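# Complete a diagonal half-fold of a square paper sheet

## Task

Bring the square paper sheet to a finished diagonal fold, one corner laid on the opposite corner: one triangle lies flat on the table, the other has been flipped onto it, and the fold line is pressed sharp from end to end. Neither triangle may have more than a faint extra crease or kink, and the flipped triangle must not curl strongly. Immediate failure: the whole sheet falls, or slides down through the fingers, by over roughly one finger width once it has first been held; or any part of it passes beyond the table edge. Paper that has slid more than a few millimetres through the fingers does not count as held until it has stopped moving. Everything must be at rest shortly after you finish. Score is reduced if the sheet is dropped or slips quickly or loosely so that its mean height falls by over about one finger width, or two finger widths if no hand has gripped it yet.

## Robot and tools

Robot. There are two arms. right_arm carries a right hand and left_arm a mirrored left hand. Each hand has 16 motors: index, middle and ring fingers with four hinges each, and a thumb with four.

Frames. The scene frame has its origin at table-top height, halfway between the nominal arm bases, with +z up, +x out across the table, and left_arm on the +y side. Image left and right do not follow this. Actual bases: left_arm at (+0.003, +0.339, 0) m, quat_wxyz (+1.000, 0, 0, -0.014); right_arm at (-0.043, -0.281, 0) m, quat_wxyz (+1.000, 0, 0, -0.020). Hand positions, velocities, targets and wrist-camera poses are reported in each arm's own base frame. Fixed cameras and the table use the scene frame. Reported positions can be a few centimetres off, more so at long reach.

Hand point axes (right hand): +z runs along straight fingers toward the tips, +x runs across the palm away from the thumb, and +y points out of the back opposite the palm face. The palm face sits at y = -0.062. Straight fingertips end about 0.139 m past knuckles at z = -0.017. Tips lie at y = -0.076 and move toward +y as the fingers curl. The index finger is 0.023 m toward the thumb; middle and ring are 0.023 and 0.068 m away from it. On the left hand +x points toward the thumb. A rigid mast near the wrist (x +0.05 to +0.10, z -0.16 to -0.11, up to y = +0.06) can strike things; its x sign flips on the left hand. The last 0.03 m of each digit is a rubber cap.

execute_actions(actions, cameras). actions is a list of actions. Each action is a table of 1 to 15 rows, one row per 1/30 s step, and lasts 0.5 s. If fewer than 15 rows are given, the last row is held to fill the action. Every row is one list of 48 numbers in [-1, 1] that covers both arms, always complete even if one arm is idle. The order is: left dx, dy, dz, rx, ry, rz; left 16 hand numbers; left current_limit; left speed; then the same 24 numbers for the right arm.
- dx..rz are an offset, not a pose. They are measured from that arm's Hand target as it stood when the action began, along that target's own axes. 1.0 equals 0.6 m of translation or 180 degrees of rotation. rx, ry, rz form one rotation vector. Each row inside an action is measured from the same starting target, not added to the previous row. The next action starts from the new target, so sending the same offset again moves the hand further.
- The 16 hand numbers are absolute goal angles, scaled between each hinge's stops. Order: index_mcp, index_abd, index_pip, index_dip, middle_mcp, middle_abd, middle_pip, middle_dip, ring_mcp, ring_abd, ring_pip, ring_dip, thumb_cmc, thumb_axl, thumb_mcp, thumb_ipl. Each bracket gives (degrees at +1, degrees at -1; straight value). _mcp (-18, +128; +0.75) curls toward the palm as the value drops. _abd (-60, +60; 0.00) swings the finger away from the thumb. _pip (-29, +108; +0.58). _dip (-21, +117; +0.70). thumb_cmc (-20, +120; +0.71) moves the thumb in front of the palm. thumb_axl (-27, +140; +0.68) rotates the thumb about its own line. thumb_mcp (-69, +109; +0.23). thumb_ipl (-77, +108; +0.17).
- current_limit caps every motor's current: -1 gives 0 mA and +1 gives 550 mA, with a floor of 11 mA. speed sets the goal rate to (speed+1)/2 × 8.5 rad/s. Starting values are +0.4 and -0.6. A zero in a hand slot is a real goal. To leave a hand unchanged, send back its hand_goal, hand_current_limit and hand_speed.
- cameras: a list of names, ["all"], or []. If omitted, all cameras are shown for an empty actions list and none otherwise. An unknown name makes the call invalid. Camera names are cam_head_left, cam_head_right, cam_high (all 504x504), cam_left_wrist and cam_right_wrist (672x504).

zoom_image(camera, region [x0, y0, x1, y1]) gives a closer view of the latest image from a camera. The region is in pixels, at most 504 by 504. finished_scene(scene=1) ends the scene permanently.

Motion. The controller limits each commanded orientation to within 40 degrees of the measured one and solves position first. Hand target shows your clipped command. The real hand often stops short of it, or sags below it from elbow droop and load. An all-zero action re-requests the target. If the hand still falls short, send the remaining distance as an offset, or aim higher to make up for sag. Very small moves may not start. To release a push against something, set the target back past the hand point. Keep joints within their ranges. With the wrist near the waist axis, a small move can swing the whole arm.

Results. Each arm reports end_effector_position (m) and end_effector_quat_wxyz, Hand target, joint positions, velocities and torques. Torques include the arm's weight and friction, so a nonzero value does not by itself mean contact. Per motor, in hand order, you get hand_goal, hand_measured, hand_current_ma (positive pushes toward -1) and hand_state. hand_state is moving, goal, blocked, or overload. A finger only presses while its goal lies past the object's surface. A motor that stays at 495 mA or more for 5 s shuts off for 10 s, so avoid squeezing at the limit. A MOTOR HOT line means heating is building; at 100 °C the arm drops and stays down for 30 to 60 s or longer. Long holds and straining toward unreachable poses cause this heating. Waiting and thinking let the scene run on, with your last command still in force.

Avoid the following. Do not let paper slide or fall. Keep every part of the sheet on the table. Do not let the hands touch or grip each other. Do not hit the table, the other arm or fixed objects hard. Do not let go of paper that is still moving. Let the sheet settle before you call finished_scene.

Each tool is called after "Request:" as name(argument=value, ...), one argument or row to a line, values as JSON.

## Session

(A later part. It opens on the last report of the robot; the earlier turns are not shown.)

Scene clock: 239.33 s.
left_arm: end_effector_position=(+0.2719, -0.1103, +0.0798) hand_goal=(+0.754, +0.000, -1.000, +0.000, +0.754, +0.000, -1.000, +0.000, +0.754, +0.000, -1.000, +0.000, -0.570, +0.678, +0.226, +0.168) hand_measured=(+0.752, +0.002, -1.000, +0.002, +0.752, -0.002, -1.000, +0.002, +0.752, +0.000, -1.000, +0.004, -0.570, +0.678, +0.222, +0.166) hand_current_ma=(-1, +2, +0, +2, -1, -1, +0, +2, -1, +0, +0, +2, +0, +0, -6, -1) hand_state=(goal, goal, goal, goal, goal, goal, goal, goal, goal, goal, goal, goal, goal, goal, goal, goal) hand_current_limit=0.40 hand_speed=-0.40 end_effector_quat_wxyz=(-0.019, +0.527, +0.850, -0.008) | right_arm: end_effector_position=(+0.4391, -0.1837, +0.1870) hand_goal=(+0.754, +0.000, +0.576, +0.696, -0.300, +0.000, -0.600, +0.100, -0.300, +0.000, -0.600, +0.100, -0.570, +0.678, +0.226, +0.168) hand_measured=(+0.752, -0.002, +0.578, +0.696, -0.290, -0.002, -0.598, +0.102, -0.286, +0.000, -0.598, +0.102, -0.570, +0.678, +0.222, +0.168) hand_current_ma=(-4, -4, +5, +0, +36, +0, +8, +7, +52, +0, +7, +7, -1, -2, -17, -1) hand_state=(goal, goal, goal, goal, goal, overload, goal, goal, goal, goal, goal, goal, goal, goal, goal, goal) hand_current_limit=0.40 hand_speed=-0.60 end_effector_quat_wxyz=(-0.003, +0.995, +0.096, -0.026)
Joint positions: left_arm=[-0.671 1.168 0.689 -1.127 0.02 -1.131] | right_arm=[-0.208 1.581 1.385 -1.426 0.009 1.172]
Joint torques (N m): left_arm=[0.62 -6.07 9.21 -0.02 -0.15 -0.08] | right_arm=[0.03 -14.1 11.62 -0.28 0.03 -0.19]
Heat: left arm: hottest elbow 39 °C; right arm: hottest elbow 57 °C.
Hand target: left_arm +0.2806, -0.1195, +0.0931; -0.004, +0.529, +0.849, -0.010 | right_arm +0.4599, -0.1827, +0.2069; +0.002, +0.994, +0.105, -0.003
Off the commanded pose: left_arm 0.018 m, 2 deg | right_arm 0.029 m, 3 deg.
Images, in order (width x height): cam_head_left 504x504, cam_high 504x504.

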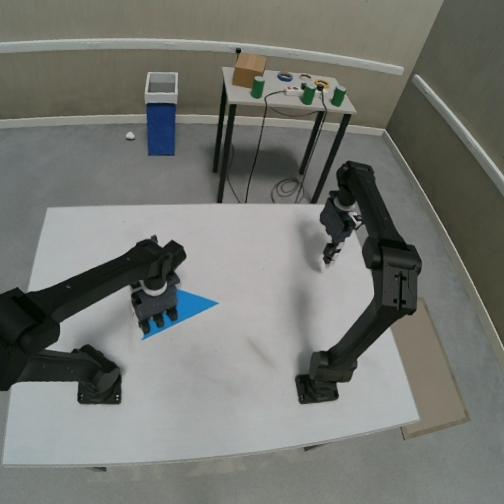

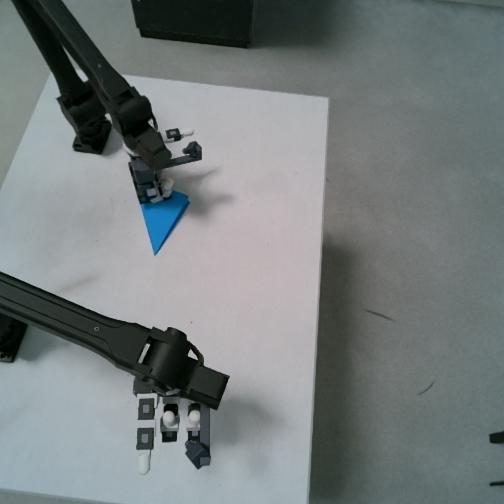

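Request:
execute_actions(
  actions=[
    [[0,0,0.055,0,0,0,0.754,0,-1,0,0.754,0,-1,0,0.754,0,-1,0,-0.571,0.678,0.226,0.168,0.4,-0.4,0,0,0,0,0,0,0.754,0,0.576,0.696,-0.3,0,-0.6,0.1,-0.3,0,-0.6,0.1,-0.571,0.678,0.226,0.168,0.4,-0.6]],
    [[0.016,-0.007,0.06,0.006,0.013,0,0.754,0,-1,0,0.754,0,-1,0,0.754,0,-1,0,-0.571,0.678,0.226,0.168,0.4,-0.4,0,0,0,0,0,0,0.754,0,0.576,0.696,-0.3,0,-0.6,0.1,-0.3,0,-0.6,0.1,-0.571,0.678,0.226,0.168,0.4,-0.6]],
    [[0.016,-0.007,0.06,0.006,0.013,0,0.754,0,-1,0,0.754,0,-1,0,0.754,0,-1,0,-0.571,0.678,0.226,0.168,0.4,-0.4,0,0,0,0,0,0,0.754,0,0.576,0.696,-0.3,0,-0.6,0.1,-0.3,0,-0.6,0.1,-0.571,0.678,0.226,0.168,0.4,-0.6]],
  ],
  cameras=["cam_head_left"],
)

Request:
zoom_image(
  camera="cam_head_left",
  region=[130, 280, 210, 360],
)

Request:
execute_actions(
  actions=[
    [[-0.032,0.014,-0.12,-0.012,-0.026,0,0.754,0,-1,0,0.754,0,-1,0,0.754,0,-1,0,-0.571,0.678,0.226,0.168,0.4,-0.4,0,0,0,0,0,0,0.754,0,0.576,0.696,-0.3,0,-0.6,0.1,-0.3,0,-0.6,0.1,-0.571,0.678,0.226,0.168,0.4,-0.6]],
    [[-0.02,0,-0.06,0,0,0,0.754,0,-1,0,0.754,0,-1,0,0.754,0,-1,0,-0.571,0.678,0.226,0.168,0.4,-0.4,0,0,0,0,0,0,0.754,0,0.576,0.696,-0.3,0,-0.6,0.1,-0.3,0,-0.6,0.1,-0.571,0.678,0.226,0.168,0.4,-0.6]],
  ],
  cameras=["cam_head_left","cam_high"],
)

Request:
zoom_image(
  camera="cam_head_left",
  region=[130, 280, 210, 360],
)

Request:
zoom_image(
  camera="cam_high",
  region=[120, 180, 200, 260],
)

Scene clock: 242.03 s.
left_arm: end_effector_position=(+0.2738, -0.1170, +0.0479) hand_goal=(+0.754, +0.000, -1.000, +0.000, +0.754, +0.000, -1.000, +0.000, +0.754, +0.000, -1.000, +0.000, -0.570, +0.678, +0.226, +0.168) hand_measured=(+0.718, +0.006, -1.000, +0.002, +0.706, +0.000, -1.000, +0.002, +0.698, +0.002, -1.000, +0.004, -0.570, +0.678, +0.220, +0.166) hand_current_ma=(-76, +4, +0, +2, -112, +0, +0, +2, -141, +1, +0, +2, +0, +0, -7, -1) hand_state=(blocked, goal, goal, goal, blocked, goal, goal, goal, blocked, goal, goal, goal, goal, goal, goal, goal) hand_current_limit=0.40 hand_speed=-0.40 end_effector_quat_wxyz=(-0.004, +0.524, +0.852, -0.007) | right_arm: end_effector_position=(+0.4391, -0.1837, +0.1870) hand_goal=(+0.754, +0.000, +0.576, +0.696, -0.300, +0.000, -0.600, +0.100, -0.300, +0.000, -0.600, +0.100, -0.570, +0.678, +0.226, +0.168) hand_measured=(+0.752, -0.002, +0.578, +0.696, -0.290, -0.002, -0.598, +0.102, -0.286, +0.000, -0.598, +0.102, -0.570, +0.678, +0.222, +0.168) hand_current_ma=(-4, -4, +5, +0, +36, +0, +8, +7, +52, +0, +7, +7, -1, -2, -17, -1) hand_state=(goal, goal, goal, goal, goal, overload, goal, goal, goal, goal, goal, goal, goal, goal, goal, goal) hand_current_limit=0.40 hand_speed=-0.60 end_effector_quat_wxyz=(-0.003, +0.995, +0.096, -0.026)
Joint positions: left_arm=[-0.69 1.223 0.632 -0.985 0.015 -1.158] | right_arm=[-0.208 1.581 1.385 -1.426 0.009 1.172]
Joint torques (N m): left_arm=[1.26 1.67 0.75 3.47 0.09 0.11] | right_arm=[0.03 -14.1 11.62 -0.29 0.03 -0.19]
Heat: left arm: hottest elbow 39 °C; right arm: hottest elbow 57 °C.
Hand target: left_arm +0.2617, -0.1063, -0.0112; -0.049, +0.529, +0.847, -0.004 | right_arm +0.4599, -0.1827, +0.2069; +0.002, +0.994, +0.105, -0.003
Off the commanded pose: left_arm 0.061 m, 5 deg | right_arm 0.029 m, 3 deg.
Images, in order (width x height): cam_head_left 504x504.

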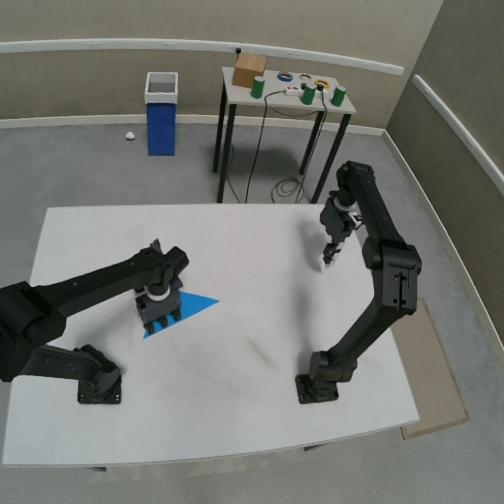

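Scaled by 6.300 from the camera's 504x504 image, which has a finer 720x720 frame.

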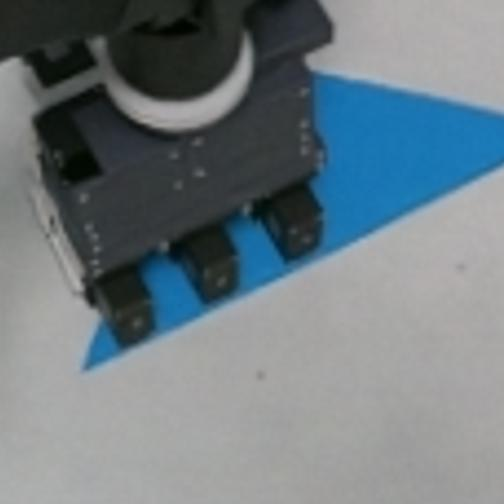

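Scene clock: 243.23 s.
left_arm: end_effector_position=(+0.2812, -0.1236, +0.0816) hand_goal=(+0.754, +0.000, -1.000, +0.000, +0.754, +0.000, -1.000, +0.000, +0.754, +0.000, -1.000, +0.000, -0.570, +0.678, +0.226, +0.168) hand_measured=(+0.752, +0.002, -1.000, +0.002, +0.752, +0.000, -1.000, +0.002, +0.752, +0.000, -1.000, +0.004, -0.570, +0.678, +0.220, +0.166) hand_current_ma=(-1, +1, +0, +2, -1, +0, +0, +2, -1, +0, +0, +2, +0, +0, -7, -1) hand_state=(goal, goal, goal, goal, goal, goal, goal, goal, goal, goal, goal, goal, goal, goal, goal, goal) hand_current_limit=0.40 hand_speed=-0.40 end_effector_quat_wxyz=(-0.018, +0.526, +0.850, -0.007) | right_arm: end_effector_position=(+0.4391, -0.1837, +0.1870) hand_goal=(+0.754, +0.000, +0.576, +0.696, -0.300, +0.000, -0.600, +0.100, -0.300, +0.000, -0.600, +0.100, -0.570, +0.678, +0.226, +0.168) hand_measured=(+0.752, -0.002, +0.578, +0.696, -0.290, -0.002, -0.598, +0.102, -0.286, +0.000, -0.598, +0.102, -0.570, +0.678, +0.222, +0.168) hand_current_ma=(-4, -4, +5, +0, +36, +0, +8, +7, +52, +0, +7, +7, -1, -2, -17, -1) hand_state=(goal, goal, goal, goal, goal, overload, goal, goal, goal, goal, goal, goal, goal, goal, goal, goal) hand_current_limit=0.40 hand_speed=-0.60 end_effector_quat_wxyz=(-0.003, +0.995, +0.096, -0.026)
Joint positions: left_arm=[-0.688 1.212 0.727 -1.121 0.019 -1.15] | right_arm=[-0.208 1.581 1.385 -1.426 0.009 1.172]
Joint torques (N m): left_arm=[0.67 -6.83 9.18 -0.05 -0.15 -0.09] | right_arm=[0.09 -14.1 11.62 -0.25 0.03 -0.19]
Heat: left arm: hottest elbow 39 °C; right arm: hottest elbow 58 °C.
Hand target: left_arm +0.2897, -0.1333, +0.0944; -0.004, +0.529, +0.849, -0.010 | right_arm +0.4599, -0.1827, +0.2069; +0.002, +0.994, +0.105, -0.003
Off the commanded pose: left_arm 0.018 m, 2 deg | right_arm 0.029 m, 3 deg.
Images, in order (width x height): cam_head_left 504x504, cam_high 504x504.

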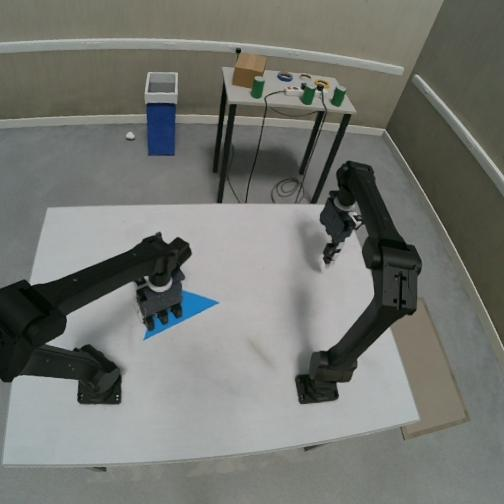

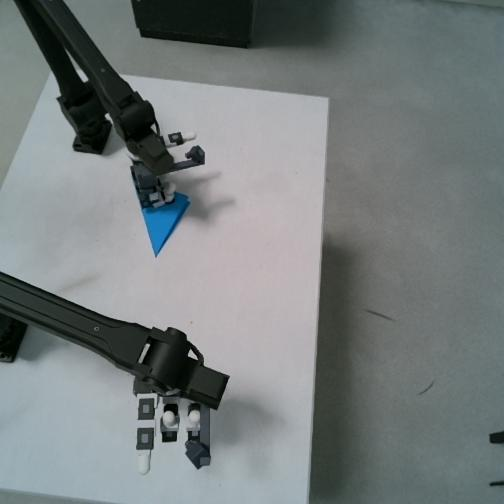

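Scaled by 6.300 from the camera's 504x504 image, which has a finer 720x720 frame.

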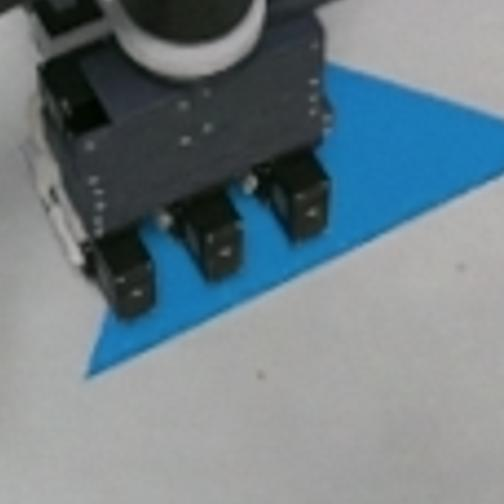

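Scaled by 6.300 from the camera's 504x504 image, which has a finer 720x720 frame.

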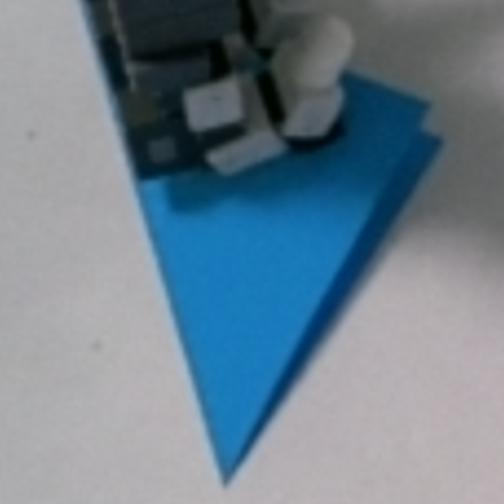

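Request:
execute_actions(
  actions=[],
  cameras=["cam_high"],
)

Request:
zoom_image(
  camera="cam_high",
  region=[120, 180, 200, 260],
)

Scene clock: 243.37 s.
left_arm: end_effector_position=(+0.2812, -0.1236, +0.0816) hand_goal=(+0.754, +0.000, -1.000, +0.000, +0.754, +0.000, -1.000, +0.000, +0.754, +0.000, -1.000, +0.000, -0.570, +0.678, +0.226, +0.168) hand_measured=(+0.752, +0.002, -1.000, +0.002, +0.752, +0.000, -1.000, +0.002, +0.752, +0.000, -1.000, +0.004, -0.570, +0.678, +0.220, +0.166) hand_current_ma=(-1, +1, +0, +2, -1, +0, +0, +2, -1, +0, +0, +2, +0, +0, -7, -1) hand_state=(goal, goal, goal, goal, goal, goal, goal, goal, goal, goal, goal, goal, goal, goal, goal, goal) hand_current_limit=0.40 hand_speed=-0.40 end_effector_quat_wxyz=(-0.018, +0.526, +0.850, -0.007) | right_arm: end_effector_position=(+0.4391, -0.1837, +0.1870) hand_goal=(+0.754, +0.000, +0.576, +0.696, -0.300, +0.000, -0.600, +0.100, -0.300, +0.000, -0.600, +0.100, -0.570, +0.678, +0.226, +0.168) hand_measured=(+0.752, -0.002, +0.578, +0.696, -0.290, -0.002, -0.598, +0.102, -0.286, +0.000, -0.598, +0.102, -0.570, +0.678, +0.222, +0.168) hand_current_ma=(-4, -4, +5, +0, +36, +0, +8, +7, +52, +0, +7, +7, -1, -2, -17, -1) hand_state=(goal, goal, goal, goal, goal, overload, goal, goal, goal, goal, goal, goal, goal, goal, goal, goal) hand_current_limit=0.40 hand_speed=-0.60 end_effector_quat_wxyz=(-0.003, +0.995, +0.096, -0.026)
Joint positions: left_arm=[-0.688 1.212 0.727 -1.121 0.019 -1.15] | right_arm=[-0.208 1.581 1.385 -1.426 0.009 1.172]
Joint velocities: within noise
Joint torques (N m): left_arm=[0.38 -6.71 9.2 -0.14 -0.13 -0.09] | right_arm=[0.09 -14.1 11.59 -0.28 0.03 -0.19]
Heat: left arm: hottest elbow 39 °C; right arm: hottest elbow 58 °C.
Hand target: left_arm +0.2897, -0.1333, +0.0944; -0.004, +0.529, +0.849, -0.010 | right_arm +0.4599, -0.1827, +0.2069; +0.002, +0.994, +0.105, -0.003
Off the commanded pose: left_arm 0.018 m, 2 deg | right_arm 0.029 m, 3 deg.
Images, in order (width x height): cam_high 504x504.

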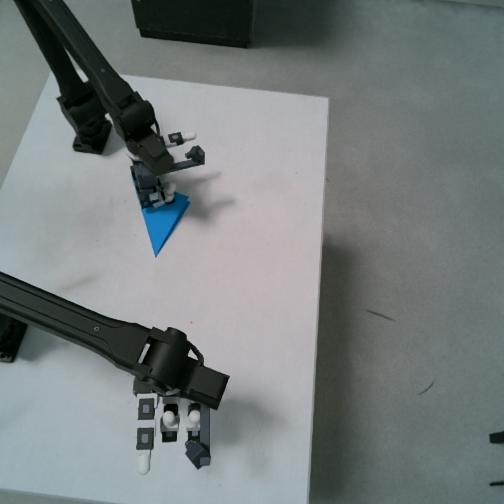

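Scaled by 6.300 from the camera's 504x504 image, which has a finer 720x720 frame.

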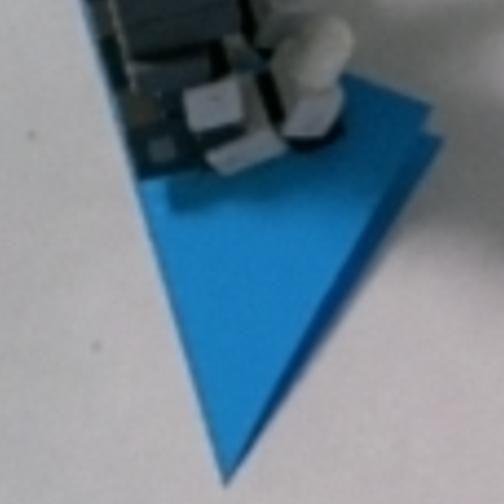

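Request:
execute_actions(
  actions=[
    [[-0.104,-0.003,0,0,0,0,0.754,0,-1,0,0.754,0,-1,0,0.754,0,-1,0,-0.571,0.678,0.226,0.168,0.4,-0.4,0,0,0,0,0,0,0.754,0,0.576,0.696,-0.3,0,-0.6,0.1,-0.3,0,-0.6,0.1,-0.571,0.678,0.226,0.168,0.4,-0.6]],
    [[-0.104,-0.003,0.01,0,0,0,0.754,0,-1,0,0.754,0,-1,0,0.754,0,-1,0,-0.571,0.678,0.226,0.168,0.4,-0.4,0,0,0,0,0,0,0.754,0,0.576,0.696,-0.3,0,-0.6,0.1,-0.3,0,-0.6,0.1,-0.571,0.678,0.226,0.168,0.4,-0.6]],
    [[0,0,0.02,0,0,0,0.754,0,-1,0,0.754,0,-1,0,0.754,0,-1,0,-0.571,0.678,0.226,0.168,0.4,-0.4,0,0,0,0,0,0,0.754,0,0.576,0.696,-0.3,0,-0.6,0.1,-0.3,0,-0.6,0.1,-0.571,0.678,0.226,0.168,0.4,-0.6]],
  ],
  cameras=["cam_head_left","cam_high"],
)

Request:
zoom_image(
  camera="cam_head_left",
  region=[140, 265, 220, 345],
)

Request:
zoom_image(
  camera="cam_high",
  region=[120, 180, 200, 260],
)

Scene clock: 245.43 s.
left_arm: end_effector_position=(+0.3376, -0.2435, +0.0774) hand_goal=(+0.754, +0.000, -1.000, +0.000, +0.754, +0.000, -1.000, +0.000, +0.754, +0.000, -1.000, +0.000, -0.570, +0.678, +0.226, +0.168) hand_measured=(+0.754, +0.002, -1.000, +0.002, +0.754, +0.000, -1.000, +0.002, +0.754, +0.000, -1.000, +0.004, -0.570, +0.678, +0.220, +0.166) hand_current_ma=(+0, +1, +0, +2, +0, +0, +0, +2, +0, +0, +0, +2, +0, +0, -7, -1) hand_state=(goal, goal, goal, goal, goal, goal, goal, goal, goal, goal, goal, goal, goal, goal, goal, goal) hand_current_limit=0.40 hand_speed=-0.40 end_effector_quat_wxyz=(-0.010, +0.534, +0.845, -0.009) | right_arm: end_effector_position=(+0.4391, -0.1837, +0.1870) hand_goal=(+0.754, +0.000, +0.576, +0.696, -0.300, +0.000, -0.600, +0.100, -0.300, +0.000, -0.600, +0.100, -0.570, +0.678, +0.226, +0.168) hand_measured=(+0.752, -0.002, +0.578, +0.696, -0.290, -0.002, -0.598, +0.102, -0.286, +0.000, -0.598, +0.102, -0.570, +0.678, +0.222, +0.168) hand_current_ma=(-4, -4, +5, +0, +36, +0, +8, +7, +52, +0, +7, +7, -1, -2, -17, -1) hand_state=(goal, goal, goal, goal, goal, overload, goal, goal, goal, goal, goal, goal, goal, goal, goal, goal) hand_current_limit=0.40 hand_speed=-0.60 end_effector_quat_wxyz=(-0.003, +0.995, +0.096, -0.026)
Joint positions: left_arm=[-0.827 1.528 1.023 -1.079 0.023 -1.27] | right_arm=[-0.208 1.581 1.385 -1.426 0.009 1.172]
Joint torques (N m): left_arm=[0.79 -10.34 7.19 0.62 -0.28 -0.24] | right_arm=[-0.03 -14.15 11.6 -0.29 0.03 -0.19]
Heat: left arm: hottest elbow 39 °C; right arm: hottest elbow 58 °C.
Hand target: left_arm +0.3411, -0.2471, +0.0770; -0.004, +0.529, +0.849, -0.010 | right_arm +0.4599, -0.1827, +0.2069; +0.002, +0.994, +0.105, -0.003
Off the commanded pose: left_arm 0.005 m, 1 deg | right_arm 0.029 m, 3 deg.
Images, in order (width x height): cam_head_left 504x504, cam_high 504x504.

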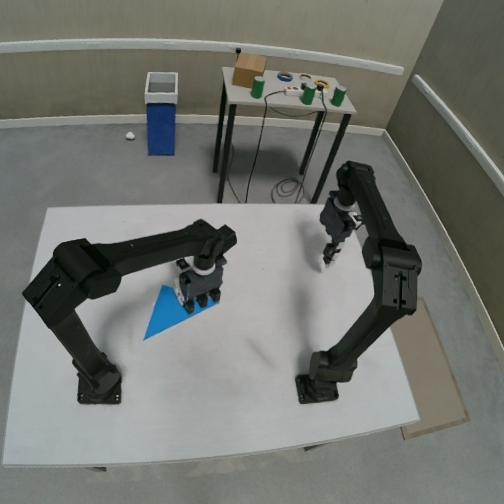

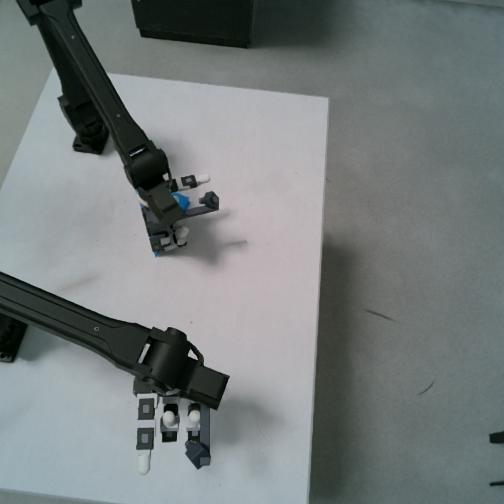

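Scaled by 6.300 from the camera's 504x504 image, which has a finer 720x720 frame.

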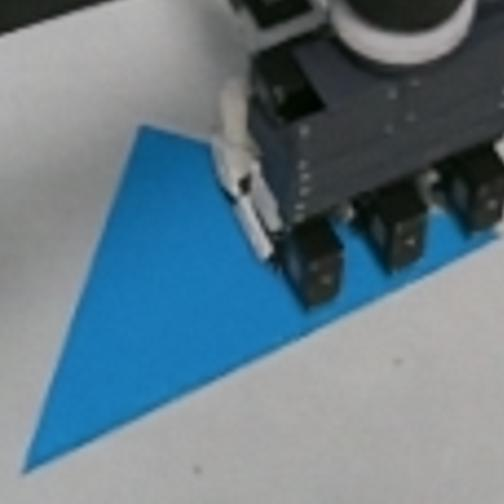

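Scaled by 6.300 from the camera's 504x504 image, which has a finer 720x720 frame.

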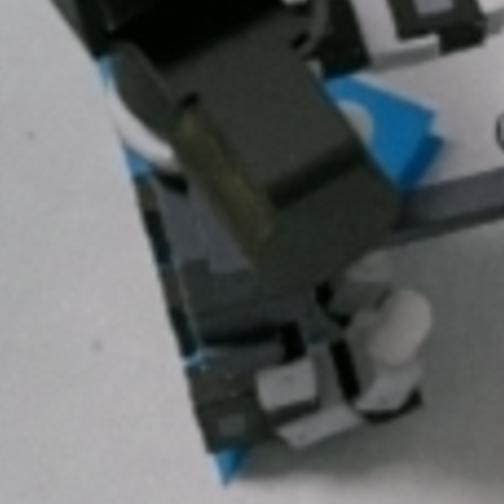

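Request:
execute_actions(
  actions=[
    [[0,0.0105,0.028,0,0,-0.01,0.754,0,-1,0,0.754,0,-1,0,0.754,0,-1,0,-0.571,0.678,0.226,0.168,0.4,-0.4,0,0,0,0,0,0,0.754,0,0.576,0.696,-0.3,0,-0.6,0.1,-0.3,0,-0.6,0.1,-0.571,0.678,0.226,0.168,0.4,-0.6]],
    [[0.0167,-0.005,0.06,0.0043,0.0138,0,0.754,0,-1,0,0.754,0,-1,0,0.754,0,-1,0,-0.571,0.678,0.226,0.168,0.4,-0.4,0,0,0,0,0,0,0.754,0,0.576,0.696,-0.3,0,-0.6,0.1,-0.3,0,-0.6,0.1,-0.571,0.678,0.226,0.168,0.4,-0.6]],
    [[0.0167,-0.005,0.06,0.0043,0.0138,0,0.754,0,-1,0,0.754,0,-1,0,0.754,0,-1,0,-0.571,0.678,0.226,0.168,0.4,-0.4,0,0,0,0,0,0,0.754,0,0.576,0.696,-0.3,0,-0.6,0.1,-0.3,0,-0.6,0.1,-0.571,0.678,0.226,0.168,0.4,-0.6]],
  ],
  cameras=["cam_head_left"],
)

Request:
zoom_image(
  camera="cam_head_left",
  region=[140, 265, 220, 345],
)

Request:
execute_actions(
  actions=[
    [[-0.0334,0.01,-0.12,-0.0086,-0.0276,0,0.754,0,-1,0,0.754,0,-1,0,0.754,0,-1,0,-0.571,0.678,0.226,0.168,0.4,-0.4,0,0,0,0,0,0,0.754,0,0.576,0.696,-0.3,0,-0.6,0.1,-0.3,0,-0.6,0.1,-0.571,0.678,0.226,0.168,0.4,-0.6]],
    [[0.01,0,-0.06,0,0,0,0.754,0,-1,0,0.754,0,-1,0,0.754,0,-1,0,-0.571,0.678,0.226,0.168,0.4,-0.4,0,0,0,0,0,0,0.754,0,0.576,0.696,-0.3,0,-0.6,0.1,-0.3,0,-0.6,0.1,-0.571,0.678,0.226,0.168,0.4,-0.6]],
  ],
  cameras=["cam_head_left","cam_high"],
)

Request:
zoom_image(
  camera="cam_head_left",
  region=[140, 265, 220, 345],
)

Request:
zoom_image(
  camera="cam_high",
  region=[120, 180, 200, 260],
)

Scene clock: 247.50 s.
left_arm: end_effector_position=(+0.3388, -0.2468, +0.0530) hand_goal=(+0.754, +0.000, -1.000, +0.000, +0.754, +0.000, -1.000, +0.000, +0.754, +0.000, -1.000, +0.000, -0.570, +0.678, +0.226, +0.168) hand_measured=(+0.720, +0.004, -1.000, +0.002, +0.728, +0.004, -1.000, +0.002, +0.730, +0.004, -1.000, +0.004, -0.570, +0.678, +0.220, +0.166) hand_current_ma=(-68, +3, +0, +2, -48, +3, +0, +2, -43, +2, +0, +2, +0, +0, -7, -1) hand_state=(blocked, goal, goal, goal, blocked, goal, goal, goal, blocked, goal, goal, goal, goal, goal, goal, goal) hand_current_limit=0.40 hand_speed=-0.40 end_effector_quat_wxyz=(+0.003, +0.517, +0.856, -0.015) | right_arm: end_effector_position=(+0.4391, -0.1837, +0.1870) hand_goal=(+0.754, +0.000, +0.576, +0.696, -0.300, +0.000, -0.600, +0.100, -0.300, +0.000, -0.600, +0.100, -0.570, +0.678, +0.226, +0.168) hand_measured=(+0.752, -0.002, +0.578, +0.696, -0.290, -0.002, -0.598, +0.102, -0.286, +0.000, -0.598, +0.102, -0.570, +0.678, +0.222, +0.168) hand_current_ma=(-4, -4, +5, +0, +36, +0, +8, +7, +52, +0, +7, +7, -1, -2, -17, -1) hand_state=(goal, goal, goal, goal, goal, overload, goal, goal, goal, goal, goal, goal, goal, goal, goal, goal) hand_current_limit=0.40 hand_speed=-0.60 end_effector_quat_wxyz=(-0.003, +0.995, +0.096, -0.026)
Joint positions: left_arm=[-0.828 1.562 0.989 -0.983 0.027 -1.313] | right_arm=[-0.208 1.581 1.385 -1.426 0.009 1.172]
Joint torques (N m): left_arm=[1.79 -3.37 1.96 2.32 -0.24 0.01] | right_arm=[0.03 -14.04 11.62 -0.28 0.03 -0.19]
Heat: left arm: hottest elbow 39 °C; right arm: hottest elbow 58 °C.
Hand target: left_arm +0.3295, -0.2294, -0.0114; -0.048, +0.515, +0.856, +0.001 | right_arm +0.4599, -0.1827, +0.2069; +0.002, +0.994, +0.105, -0.003
Off the commanded pose: left_arm 0.067 m, 6 deg | right_arm 0.029 m, 3 deg.
Images, in order (width x height): cam_head_left 504x504.

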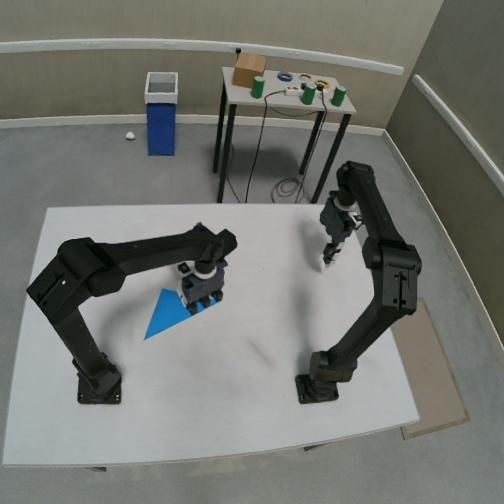

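Scaled by 6.300 from the camera's 504x504 image, which has a finer 720x720 frame.

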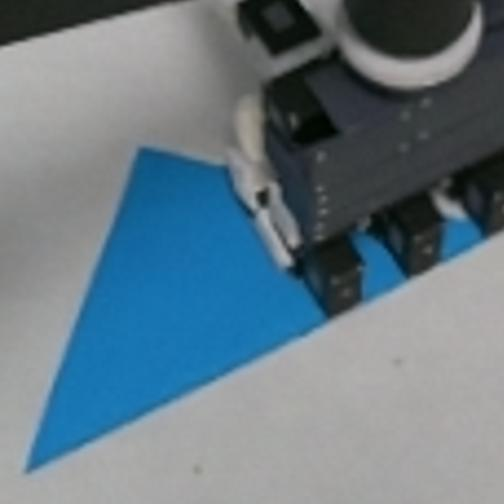

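Scene clock: 248.70 s.
left_arm: end_effector_position=(+0.3344, -0.2339, +0.0797) hand_goal=(+0.754, +0.000, -1.000, +0.000, +0.754, +0.000, -1.000, +0.000, +0.754, +0.000, -1.000, +0.000, -0.570, +0.678, +0.226, +0.168) hand_measured=(+0.752, +0.004, -1.000, +0.002, +0.752, +0.002, -1.000, +0.002, +0.752, -0.002, -1.000, +0.004, -0.570, +0.678, +0.220, +0.166) hand_current_ma=(-1, +2, +0, +2, -1, +1, +0, +2, -1, -1, +0, +2, +0, +0, -7, -1) hand_state=(goal, goal, goal, goal, goal, goal, goal, goal, goal, goal, goal, goal, goal, goal, goal, goal) hand_current_limit=0.40 hand_speed=-0.40 end_effector_quat_wxyz=(-0.020, +0.514, +0.858, -0.005) | right_arm: end_effector_position=(+0.4391, -0.1837, +0.1870) hand_goal=(+0.754, +0.000, +0.576, +0.696, -0.300, +0.000, -0.600, +0.100, -0.300, +0.000, -0.600, +0.100, -0.570, +0.678, +0.226, +0.168) hand_measured=(+0.752, -0.002, +0.578, +0.696, -0.290, -0.002, -0.598, +0.102, -0.286, +0.000, -0.598, +0.102, -0.570, +0.678, +0.222, +0.168) hand_current_ma=(-4, -4, +5, +0, +36, +0, +8, +7, +52, +0, +7, +7, -1, -2, -17, -1) hand_state=(goal, goal, goal, goal, goal, overload, goal, goal, goal, goal, goal, goal, goal, goal, goal, goal) hand_current_limit=0.40 hand_speed=-0.60 end_effector_quat_wxyz=(-0.003, +0.995, +0.096, -0.026)
Joint positions: left_arm=[-0.817 1.526 1.027 -1.108 0.022 -1.307] | right_arm=[-0.208 1.581 1.385 -1.426 0.009 1.172]
Joint torques (N m): left_arm=[1.55 -11.05 9.52 -0.2 -0.24 0.06] | right_arm=[0.03 -14.04 11.6 -0.31 0.03 -0.19]
Heat: left arm: hottest elbow 39 °C; right arm: hottest elbow 58 °C.
Hand target: left_arm +0.3477, -0.2422, +0.0942; -0.005, +0.515, +0.857, -0.010 | right_arm +0.4599, -0.1827, +0.2069; +0.002, +0.994, +0.105, -0.003
Off the commanded pose: left_arm 0.022 m, 2 deg | right_arm 0.029 m, 3 deg.
Images, in order (width x height): cam_head_left 504x504, cam_high 504x504.

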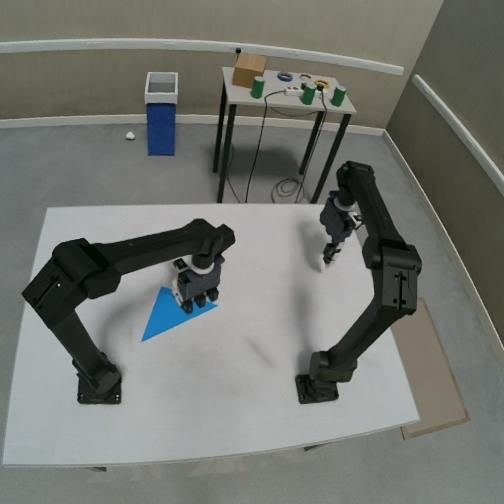

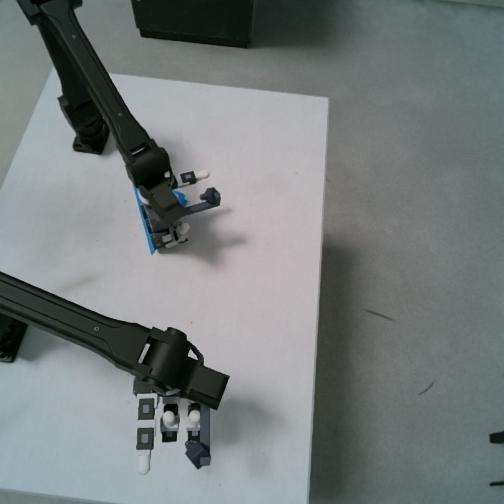

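Scaled by 6.300 from the camera's 504x504 image, which has a finer 720x720 frame.

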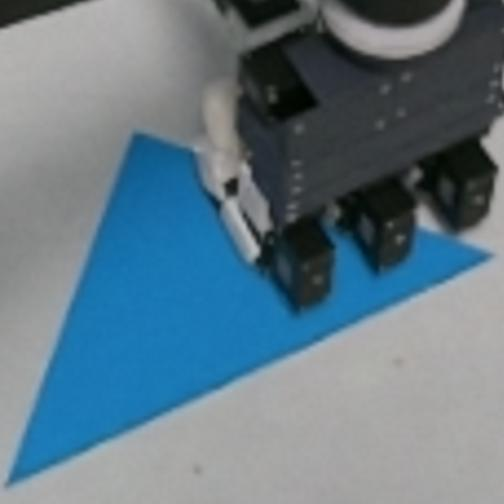

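Scaled by 6.300 from the camera's 504x504 image, which has a finer 720x720 frame.

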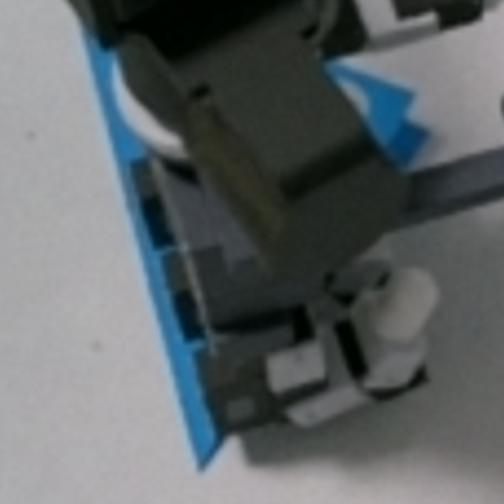

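Request:
execute_actions(
  actions=[
    [[-0.1,0,-0.1,0,0,0,0.754,0,-1,0,0.754,0,-1,0,0.754,0,-1,0,-0.571,0.678,0.226,0.168,0.4,-0.4,0,0,0,0,0,0,0.754,0,0.576,0.696,-0.3,0,-0.6,0.1,-0.3,0,-0.6,0.1,-0.571,0.678,0.226,0.168,0.4,-0.6]],
    [[-0.1,0,-0.05,0,0,0,0.754,0,-1,0,0.754,0,-1,0,0.754,0,-1,0,-0.571,0.678,0.226,0.168,0.4,-0.4,0,0,0,0,0,0,0.754,0,0.576,0.696,-0.3,0,-0.6,0.1,-0.3,0,-0.6,0.1,-0.571,0.678,0.226,0.168,0.4,-0.6]],
  ],
  cameras=["cam_head_left","cam_head_right","cam_high"],
)

Request:
zoom_image(
  camera="cam_head_left",
  region=[135, 265, 235, 365],
)

Request:
zoom_image(
  camera="cam_head_right",
  region=[135, 265, 235, 365],
)

Request:
zoom_image(
  camera="cam_high",
  region=[120, 160, 220, 260],
)

Scene clock: 251.50 s.
left_arm: end_effector_position=(+0.4019, -0.3399, +0.1744) hand_goal=(+0.754, +0.000, -1.000, +0.000, +0.754, +0.000, -1.000, +0.000, +0.754, +0.000, -1.000, +0.000, -0.570, +0.678, +0.226, +0.168) hand_measured=(+0.754, +0.002, -0.998, +0.002, +0.754, +0.002, -1.000, +0.002, +0.754, -0.002, -1.000, +0.004, -0.570, +0.678, +0.220, +0.166) hand_current_ma=(+0, +1, +1, +2, +0, +1, +0, +2, +0, -1, +0, +2, +0, +0, -9, -1) hand_state=(goal, goal, goal, goal, goal, goal, goal, goal, goal, goal, goal, goal, goal, goal, goal, goal) hand_current_limit=0.40 hand_speed=-0.40 end_effector_quat_wxyz=(-0.013, +0.520, +0.854, -0.007) | right_arm: end_effector_position=(+0.4391, -0.1837, +0.1870) hand_goal=(+0.754, +0.000, +0.576, +0.696, -0.300, +0.000, -0.600, +0.100, -0.300, +0.000, -0.600, +0.100, -0.570, +0.678, +0.226, +0.168) hand_measured=(+0.752, -0.002, +0.578, +0.696, -0.290, -0.002, -0.598, +0.102, -0.286, +0.000, -0.598, +0.102, -0.570, +0.678, +0.222, +0.168) hand_current_ma=(-4, -4, +5, +0, +36, +0, +8, +7, +52, +0, +7, +7, -1, -2, -17, -1) hand_state=(goal, goal, goal, goal, goal, overload, goal, goal, goal, goal, goal, goal, goal, goal, goal, goal) hand_current_limit=0.40 hand_speed=-0.60 end_effector_quat_wxyz=(-0.003, +0.995, +0.096, -0.026)
Joint positions: left_arm=[-0.862 1.738 1.557 -1.411 0.021 -1.34] | right_arm=[-0.208 1.581 1.385 -1.426 0.009 1.172]
Joint torques (N m): left_arm=[1.14 -14.33 10.04 -0.24 -0.2 -0.24] | right_arm=[0.03 -14.15 11.62 -0.28 0.03 -0.2]
Heat: left arm: hottest elbow 39 °C; right arm: hottest elbow 58 °C.
Hand target: left_arm +0.4054, -0.3472, +0.1846; -0.004, +0.516, +0.857, -0.010 | right_arm +0.4599, -0.1827, +0.2069; +0.002, +0.994, +0.105, -0.003
Off the commanded pose: left_arm 0.013 m, 1 deg | right_arm 0.029 m, 3 deg.
Images, in order (width x height): cam_head_left 504x504, cam_head_right 504x504, cam_high 504x504.

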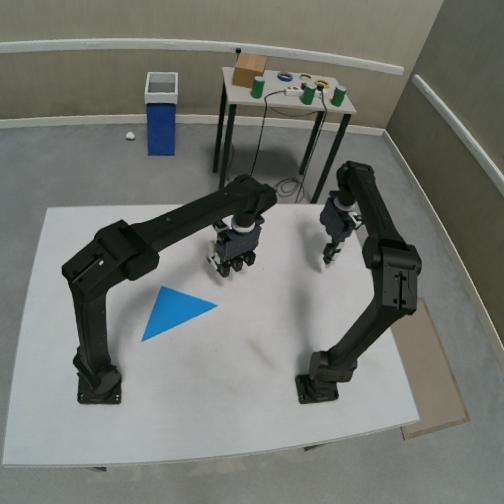

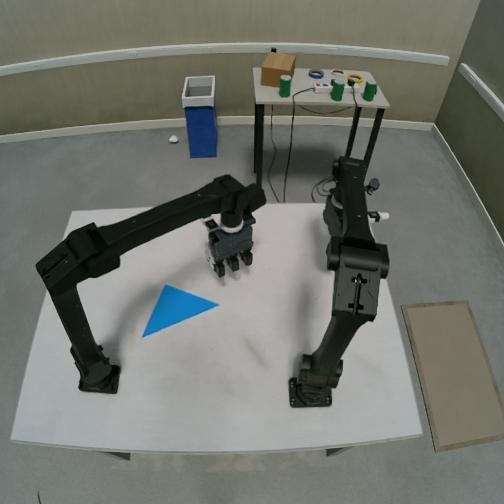

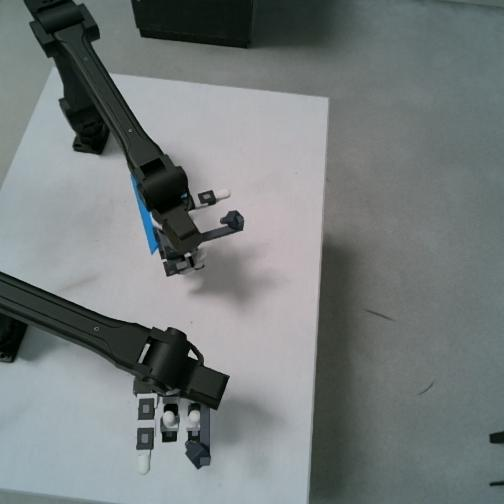

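Scaled by 5.040 from the camera's 504x504 image, which has a finer 720x720 frame.

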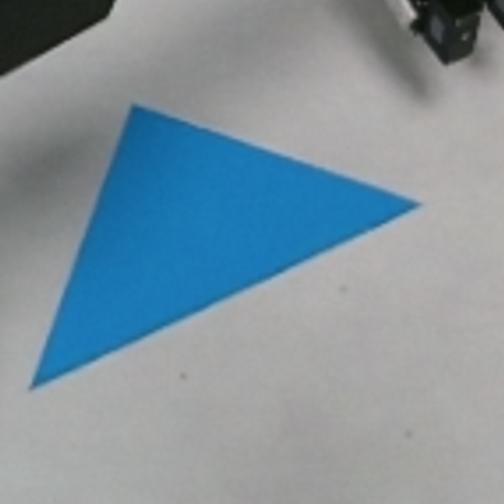

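Scaled by 5.040 from the camera's 504x504 image, which has a finer 720x720 frame.

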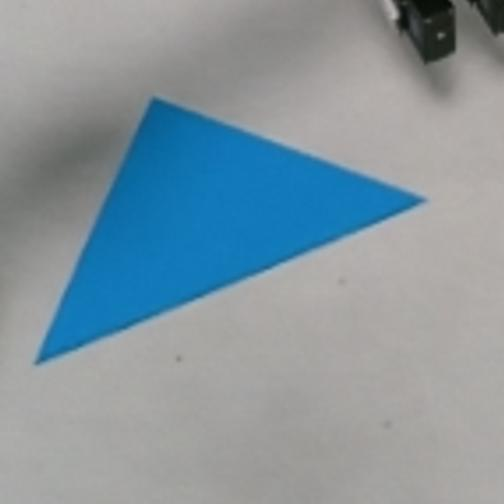

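Scaled by 5.040 from the camera's 504x504 image, which has a finer 720x720 frame.

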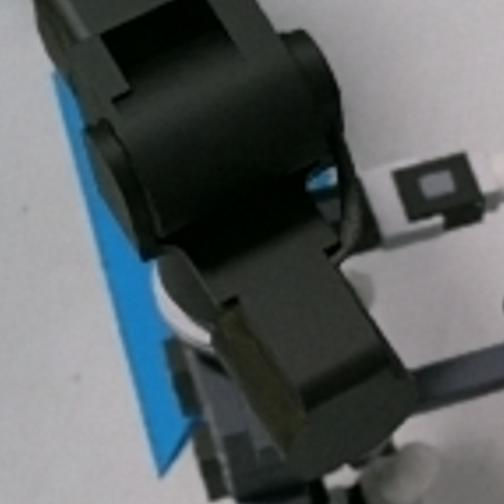

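Request:
execute_actions(
  actions=[
    [[0.12,-0.0162,0.04,0,0,0.005,0.62,0,-1,0,0.62,0,-1,0,0.62,0,-1,0,-0.571,0.678,0.226,0.168,0.6,-0.4,0,0,0,0,0,0,0.754,0,0.576,0.696,-0.3,0,-0.6,0.1,-0.3,0,-0.6,0.1,-0.571,0.678,0.226,0.168,0.4,-0.6]],
    [[0.12,-0.0162,0.07,0,0,0.005,0.62,0,-1,0,0.62,0,-1,0,0.62,0,-1,0,-0.571,0.678,0.226,0.168,0.6,-0.4,0,0,0,0,0,0,0.754,0,0.576,0.696,-0.3,0,-0.6,0.1,-0.3,0,-0.6,0.1,-0.571,0.678,0.226,0.168,0.4,-0.6]],
    [[0,0,0.07,0,0,0,0.62,0,-1,0,0.62,0,-1,0,0.62,0,-1,0,-0.571,0.678,0.226,0.168,0.6,-0.4,0,0,0,0,0,0,0.754,0,0.576,0.696,-0.3,0,-0.6,0.1,-0.3,0,-0.6,0.1,-0.571,0.678,0.226,0.168,0.4,-0.6]],
  ],
  cameras=["cam_head_left","cam_high"],
)

Request:
zoom_image(
  camera="cam_head_left",
  region=[140, 265, 220, 345],
)

Request:
zoom_image(
  camera="cam_high",
  region=[120, 180, 200, 260],
)

Scene clock: 255.43 s.
left_arm: end_effector_position=(+0.3153, -0.2277, +0.0753) hand_goal=(+0.620, +0.000, -1.000, +0.000, +0.620, +0.000, -1.000, +0.000, +0.620, +0.000, -1.000, +0.000, -0.570, +0.678, +0.226, +0.168) hand_measured=(+0.624, +0.002, -0.998, +0.002, +0.624, +0.002, -1.000, +0.002, +0.624, -0.002, -1.000, +0.004, -0.570, +0.678, +0.222, +0.166) hand_current_ma=(+4, +1, +1, +2, +4, +1, +0, +2, +3, -1, +0, +2, +0, +0, -5, -1) hand_state=(goal, goal, goal, goal, goal, goal, goal, goal, goal, goal, goal, goal, goal, goal, goal, goal) hand_current_limit=0.60 hand_speed=-0.40 end_effector_quat_wxyz=(-0.012, +0.526, +0.850, -0.008) | right_arm: end_effector_position=(+0.4391, -0.1837, +0.1870) hand_goal=(+0.754, +0.000, +0.576, +0.696, -0.300, +0.000, -0.600, +0.100, -0.300, +0.000, -0.600, +0.100, -0.570, +0.678, +0.226, +0.168) hand_measured=(+0.752, -0.002, +0.578, +0.696, -0.290, -0.002, -0.598, +0.102, -0.286, +0.000, -0.598, +0.102, -0.570, +0.678, +0.222, +0.168) hand_current_ma=(-4, -4, +5, +0, +36, +0, +8, +7, +52, +0, +7, +7, -1, -2, -17, -1) hand_state=(goal, goal, goal, goal, goal, overload, goal, goal, goal, goal, goal, goal, goal, goal, goal, goal) hand_current_limit=0.40 hand_speed=-0.60 end_effector_quat_wxyz=(-0.003, +0.995, +0.096, -0.026)
Joint positions: left_arm=[-0.843 1.472 0.953 -1.07 0.021 -1.305] | right_arm=[-0.208 1.581 1.385 -1.426 0.009 1.172]
Joint torques (N m): left_arm=[1.55 -10.17 6.75 0.69 -0.24 0.07] | right_arm=[0.03 -14.15 11.62 -0.28 0.03 -0.19]
Heat: left arm: hottest elbow 40 °C; right arm: hottest elbow 59 °C.
Hand target: left_arm +0.3199, -0.2297, +0.0767; -0.004, +0.529, +0.849, -0.010 | right_arm +0.4599, -0.1827, +0.2069; +0.002, +0.994, +0.105, -0.003
Off the commanded pose: left_arm 0.005 m, 1 deg | right_arm 0.029 m, 3 deg.
Images, in order (width x height): cam_head_left 504x504, cam_high 504x504.

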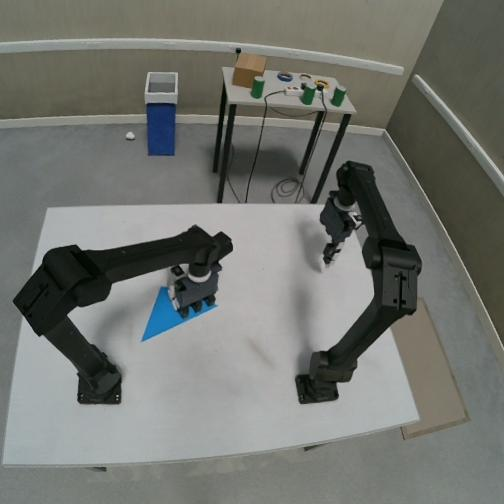

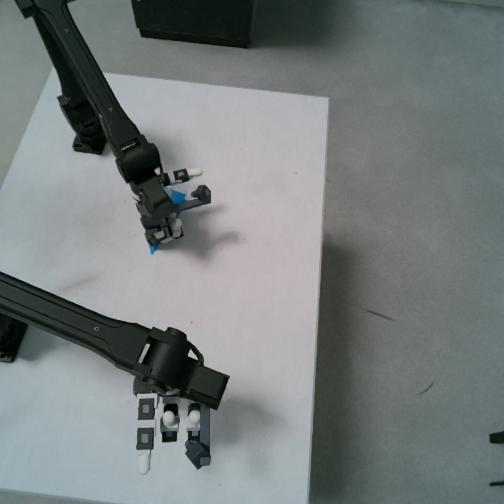

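Scaled by 6.300 from the camera's 504x504 image, which has a finer 720x720 frame.

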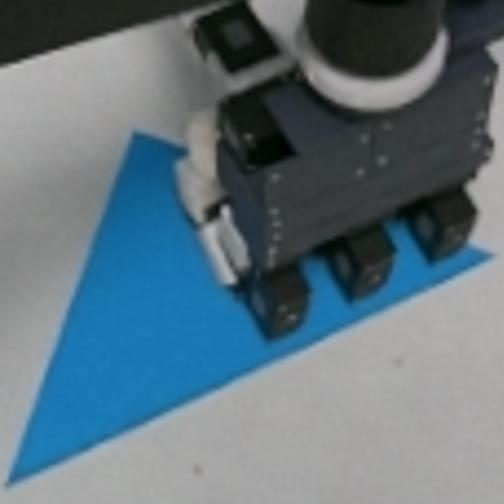

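Scaled by 6.300 from the camera's 504x504 image, which has a finer 720x720 frame.

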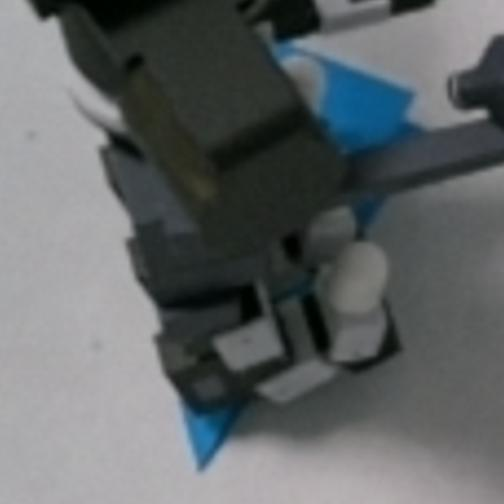

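Request:
execute_actions(
  actions=[
    [[0,-0.002,0.03,0,0,0,0.62,0,-1,0,0.62,0,-1,0,0.62,0,-1,0,-0.571,0.678,0.226,0.168,0.6,-0.4,0,0,0,0,0,0,0.754,0,0.576,0.696,-0.3,0,-0.6,0.1,-0.3,0,-0.6,0.1,-0.571,0.678,0.226,0.168,0.4,-0.6]],
    [[0.0175,-0.0053,0.06,0.0044,0.0145,0,0.62,0,-1,0,0.62,0,-1,0,0.62,0,-1,0,-0.571,0.678,0.226,0.168,0.6,-0.4,0,0,0,0,0,0,0.754,0,0.576,0.696,-0.3,0,-0.6,0.1,-0.3,0,-0.6,0.1,-0.571,0.678,0.226,0.168,0.4,-0.6]],
    [[0.0175,-0.0053,0.06,0.0044,0.0145,0,0.62,0,-1,0,0.62,0,-1,0,0.62,0,-1,0,-0.571,0.678,0.226,0.168,0.6,-0.4,0,0,0,0,0,0,0.754,0,0.576,0.696,-0.3,0,-0.6,0.1,-0.3,0,-0.6,0.1,-0.571,0.678,0.226,0.168,0.4,-0.6]],
  ],
  cameras=["cam_head_left"],
)

Request:
zoom_image(
  camera="cam_head_left",
  region=[140, 265, 220, 345],
)

Scene clock: 257.40 s.
left_arm: end_effector_position=(+0.3191, -0.2278, +0.0515) hand_goal=(+0.620, +0.000, -1.000, +0.000, +0.620, +0.000, -1.000, +0.000, +0.620, +0.000, -1.000, +0.000, -0.570, +0.678, +0.226, +0.168) hand_measured=(+0.660, +0.002, -0.998, +0.002, +0.662, +0.002, -1.000, +0.002, +0.662, -0.002, -1.000, +0.004, -0.570, +0.678, +0.222, +0.166) hand_current_ma=(+86, +1, +1, +2, +95, +1, +0, +2, +96, -1, +0, +2, +0, +0, -6, -1) hand_state=(blocked, goal, goal, goal, blocked, goal, goal, goal, blocked, goal, goal, goal, goal, goal, goal, goal) hand_current_limit=0.60 hand_speed=-0.40 end_effector_quat_wxyz=(+0.004, +0.531, +0.847, -0.008) | right_arm: end_effector_position=(+0.4391, -0.1837, +0.1870) hand_goal=(+0.754, +0.000, +0.576, +0.696, -0.300, +0.000, -0.600, +0.100, -0.300, +0.000, -0.600, +0.100, -0.570, +0.678, +0.226, +0.168) hand_measured=(+0.752, -0.002, +0.578, +0.696, -0.290, -0.002, -0.598, +0.102, -0.286, +0.000, -0.598, +0.102, -0.570, +0.678, +0.222, +0.168) hand_current_ma=(-4, -4, +5, +0, +36, +0, +8, +7, +52, +0, +7, +7, -1, -2, -17, -1) hand_state=(goal, goal, goal, goal, goal, overload, goal, goal, goal, goal, goal, goal, goal, goal, goal, goal) hand_current_limit=0.40 hand_speed=-0.60 end_effector_quat_wxyz=(-0.003, +0.995, +0.096, -0.026)
Joint positions: left_arm=[-0.84 1.495 0.903 -0.966 0.013 -1.291] | right_arm=[-0.208 1.581 1.385 -1.426 0.009 1.172]
Joint torques (N m): left_arm=[0.73 -2.2 1.29 2.35 0.22 -0.22] | right_arm=[-0.03 -14.15 11.59 -0.27 0.03 -0.18]
Heat: left arm: hottest elbow 39 °C; right arm: hottest elbow 59 °C.
Hand target: left_arm +0.3011, -0.2140, -0.0127; -0.050, +0.529, +0.847, +0.002 | right_arm +0.4599, -0.1827, +0.2069; +0.002, +0.994, +0.105, -0.003
Off the commanded pose: left_arm 0.068 m, 6 deg | right_arm 0.029 m, 3 deg.
Images, in order (width x height): cam_head_left 504x504.

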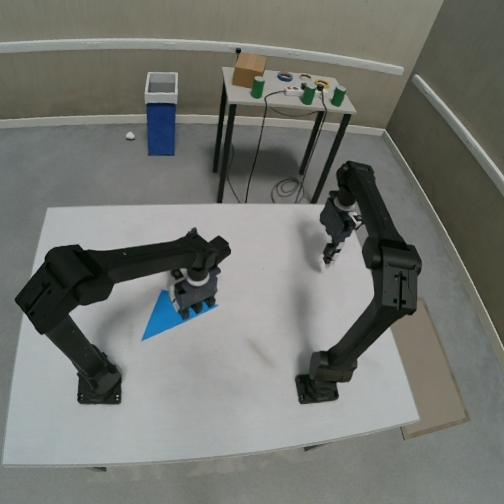

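Scaled by 6.300 from the camera's 504x504 image, which has a finer 720x720 frame.

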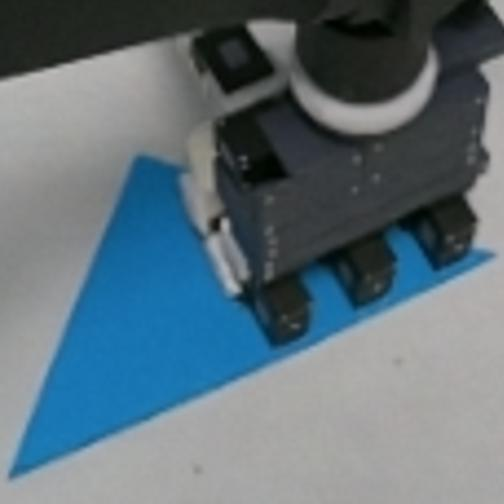

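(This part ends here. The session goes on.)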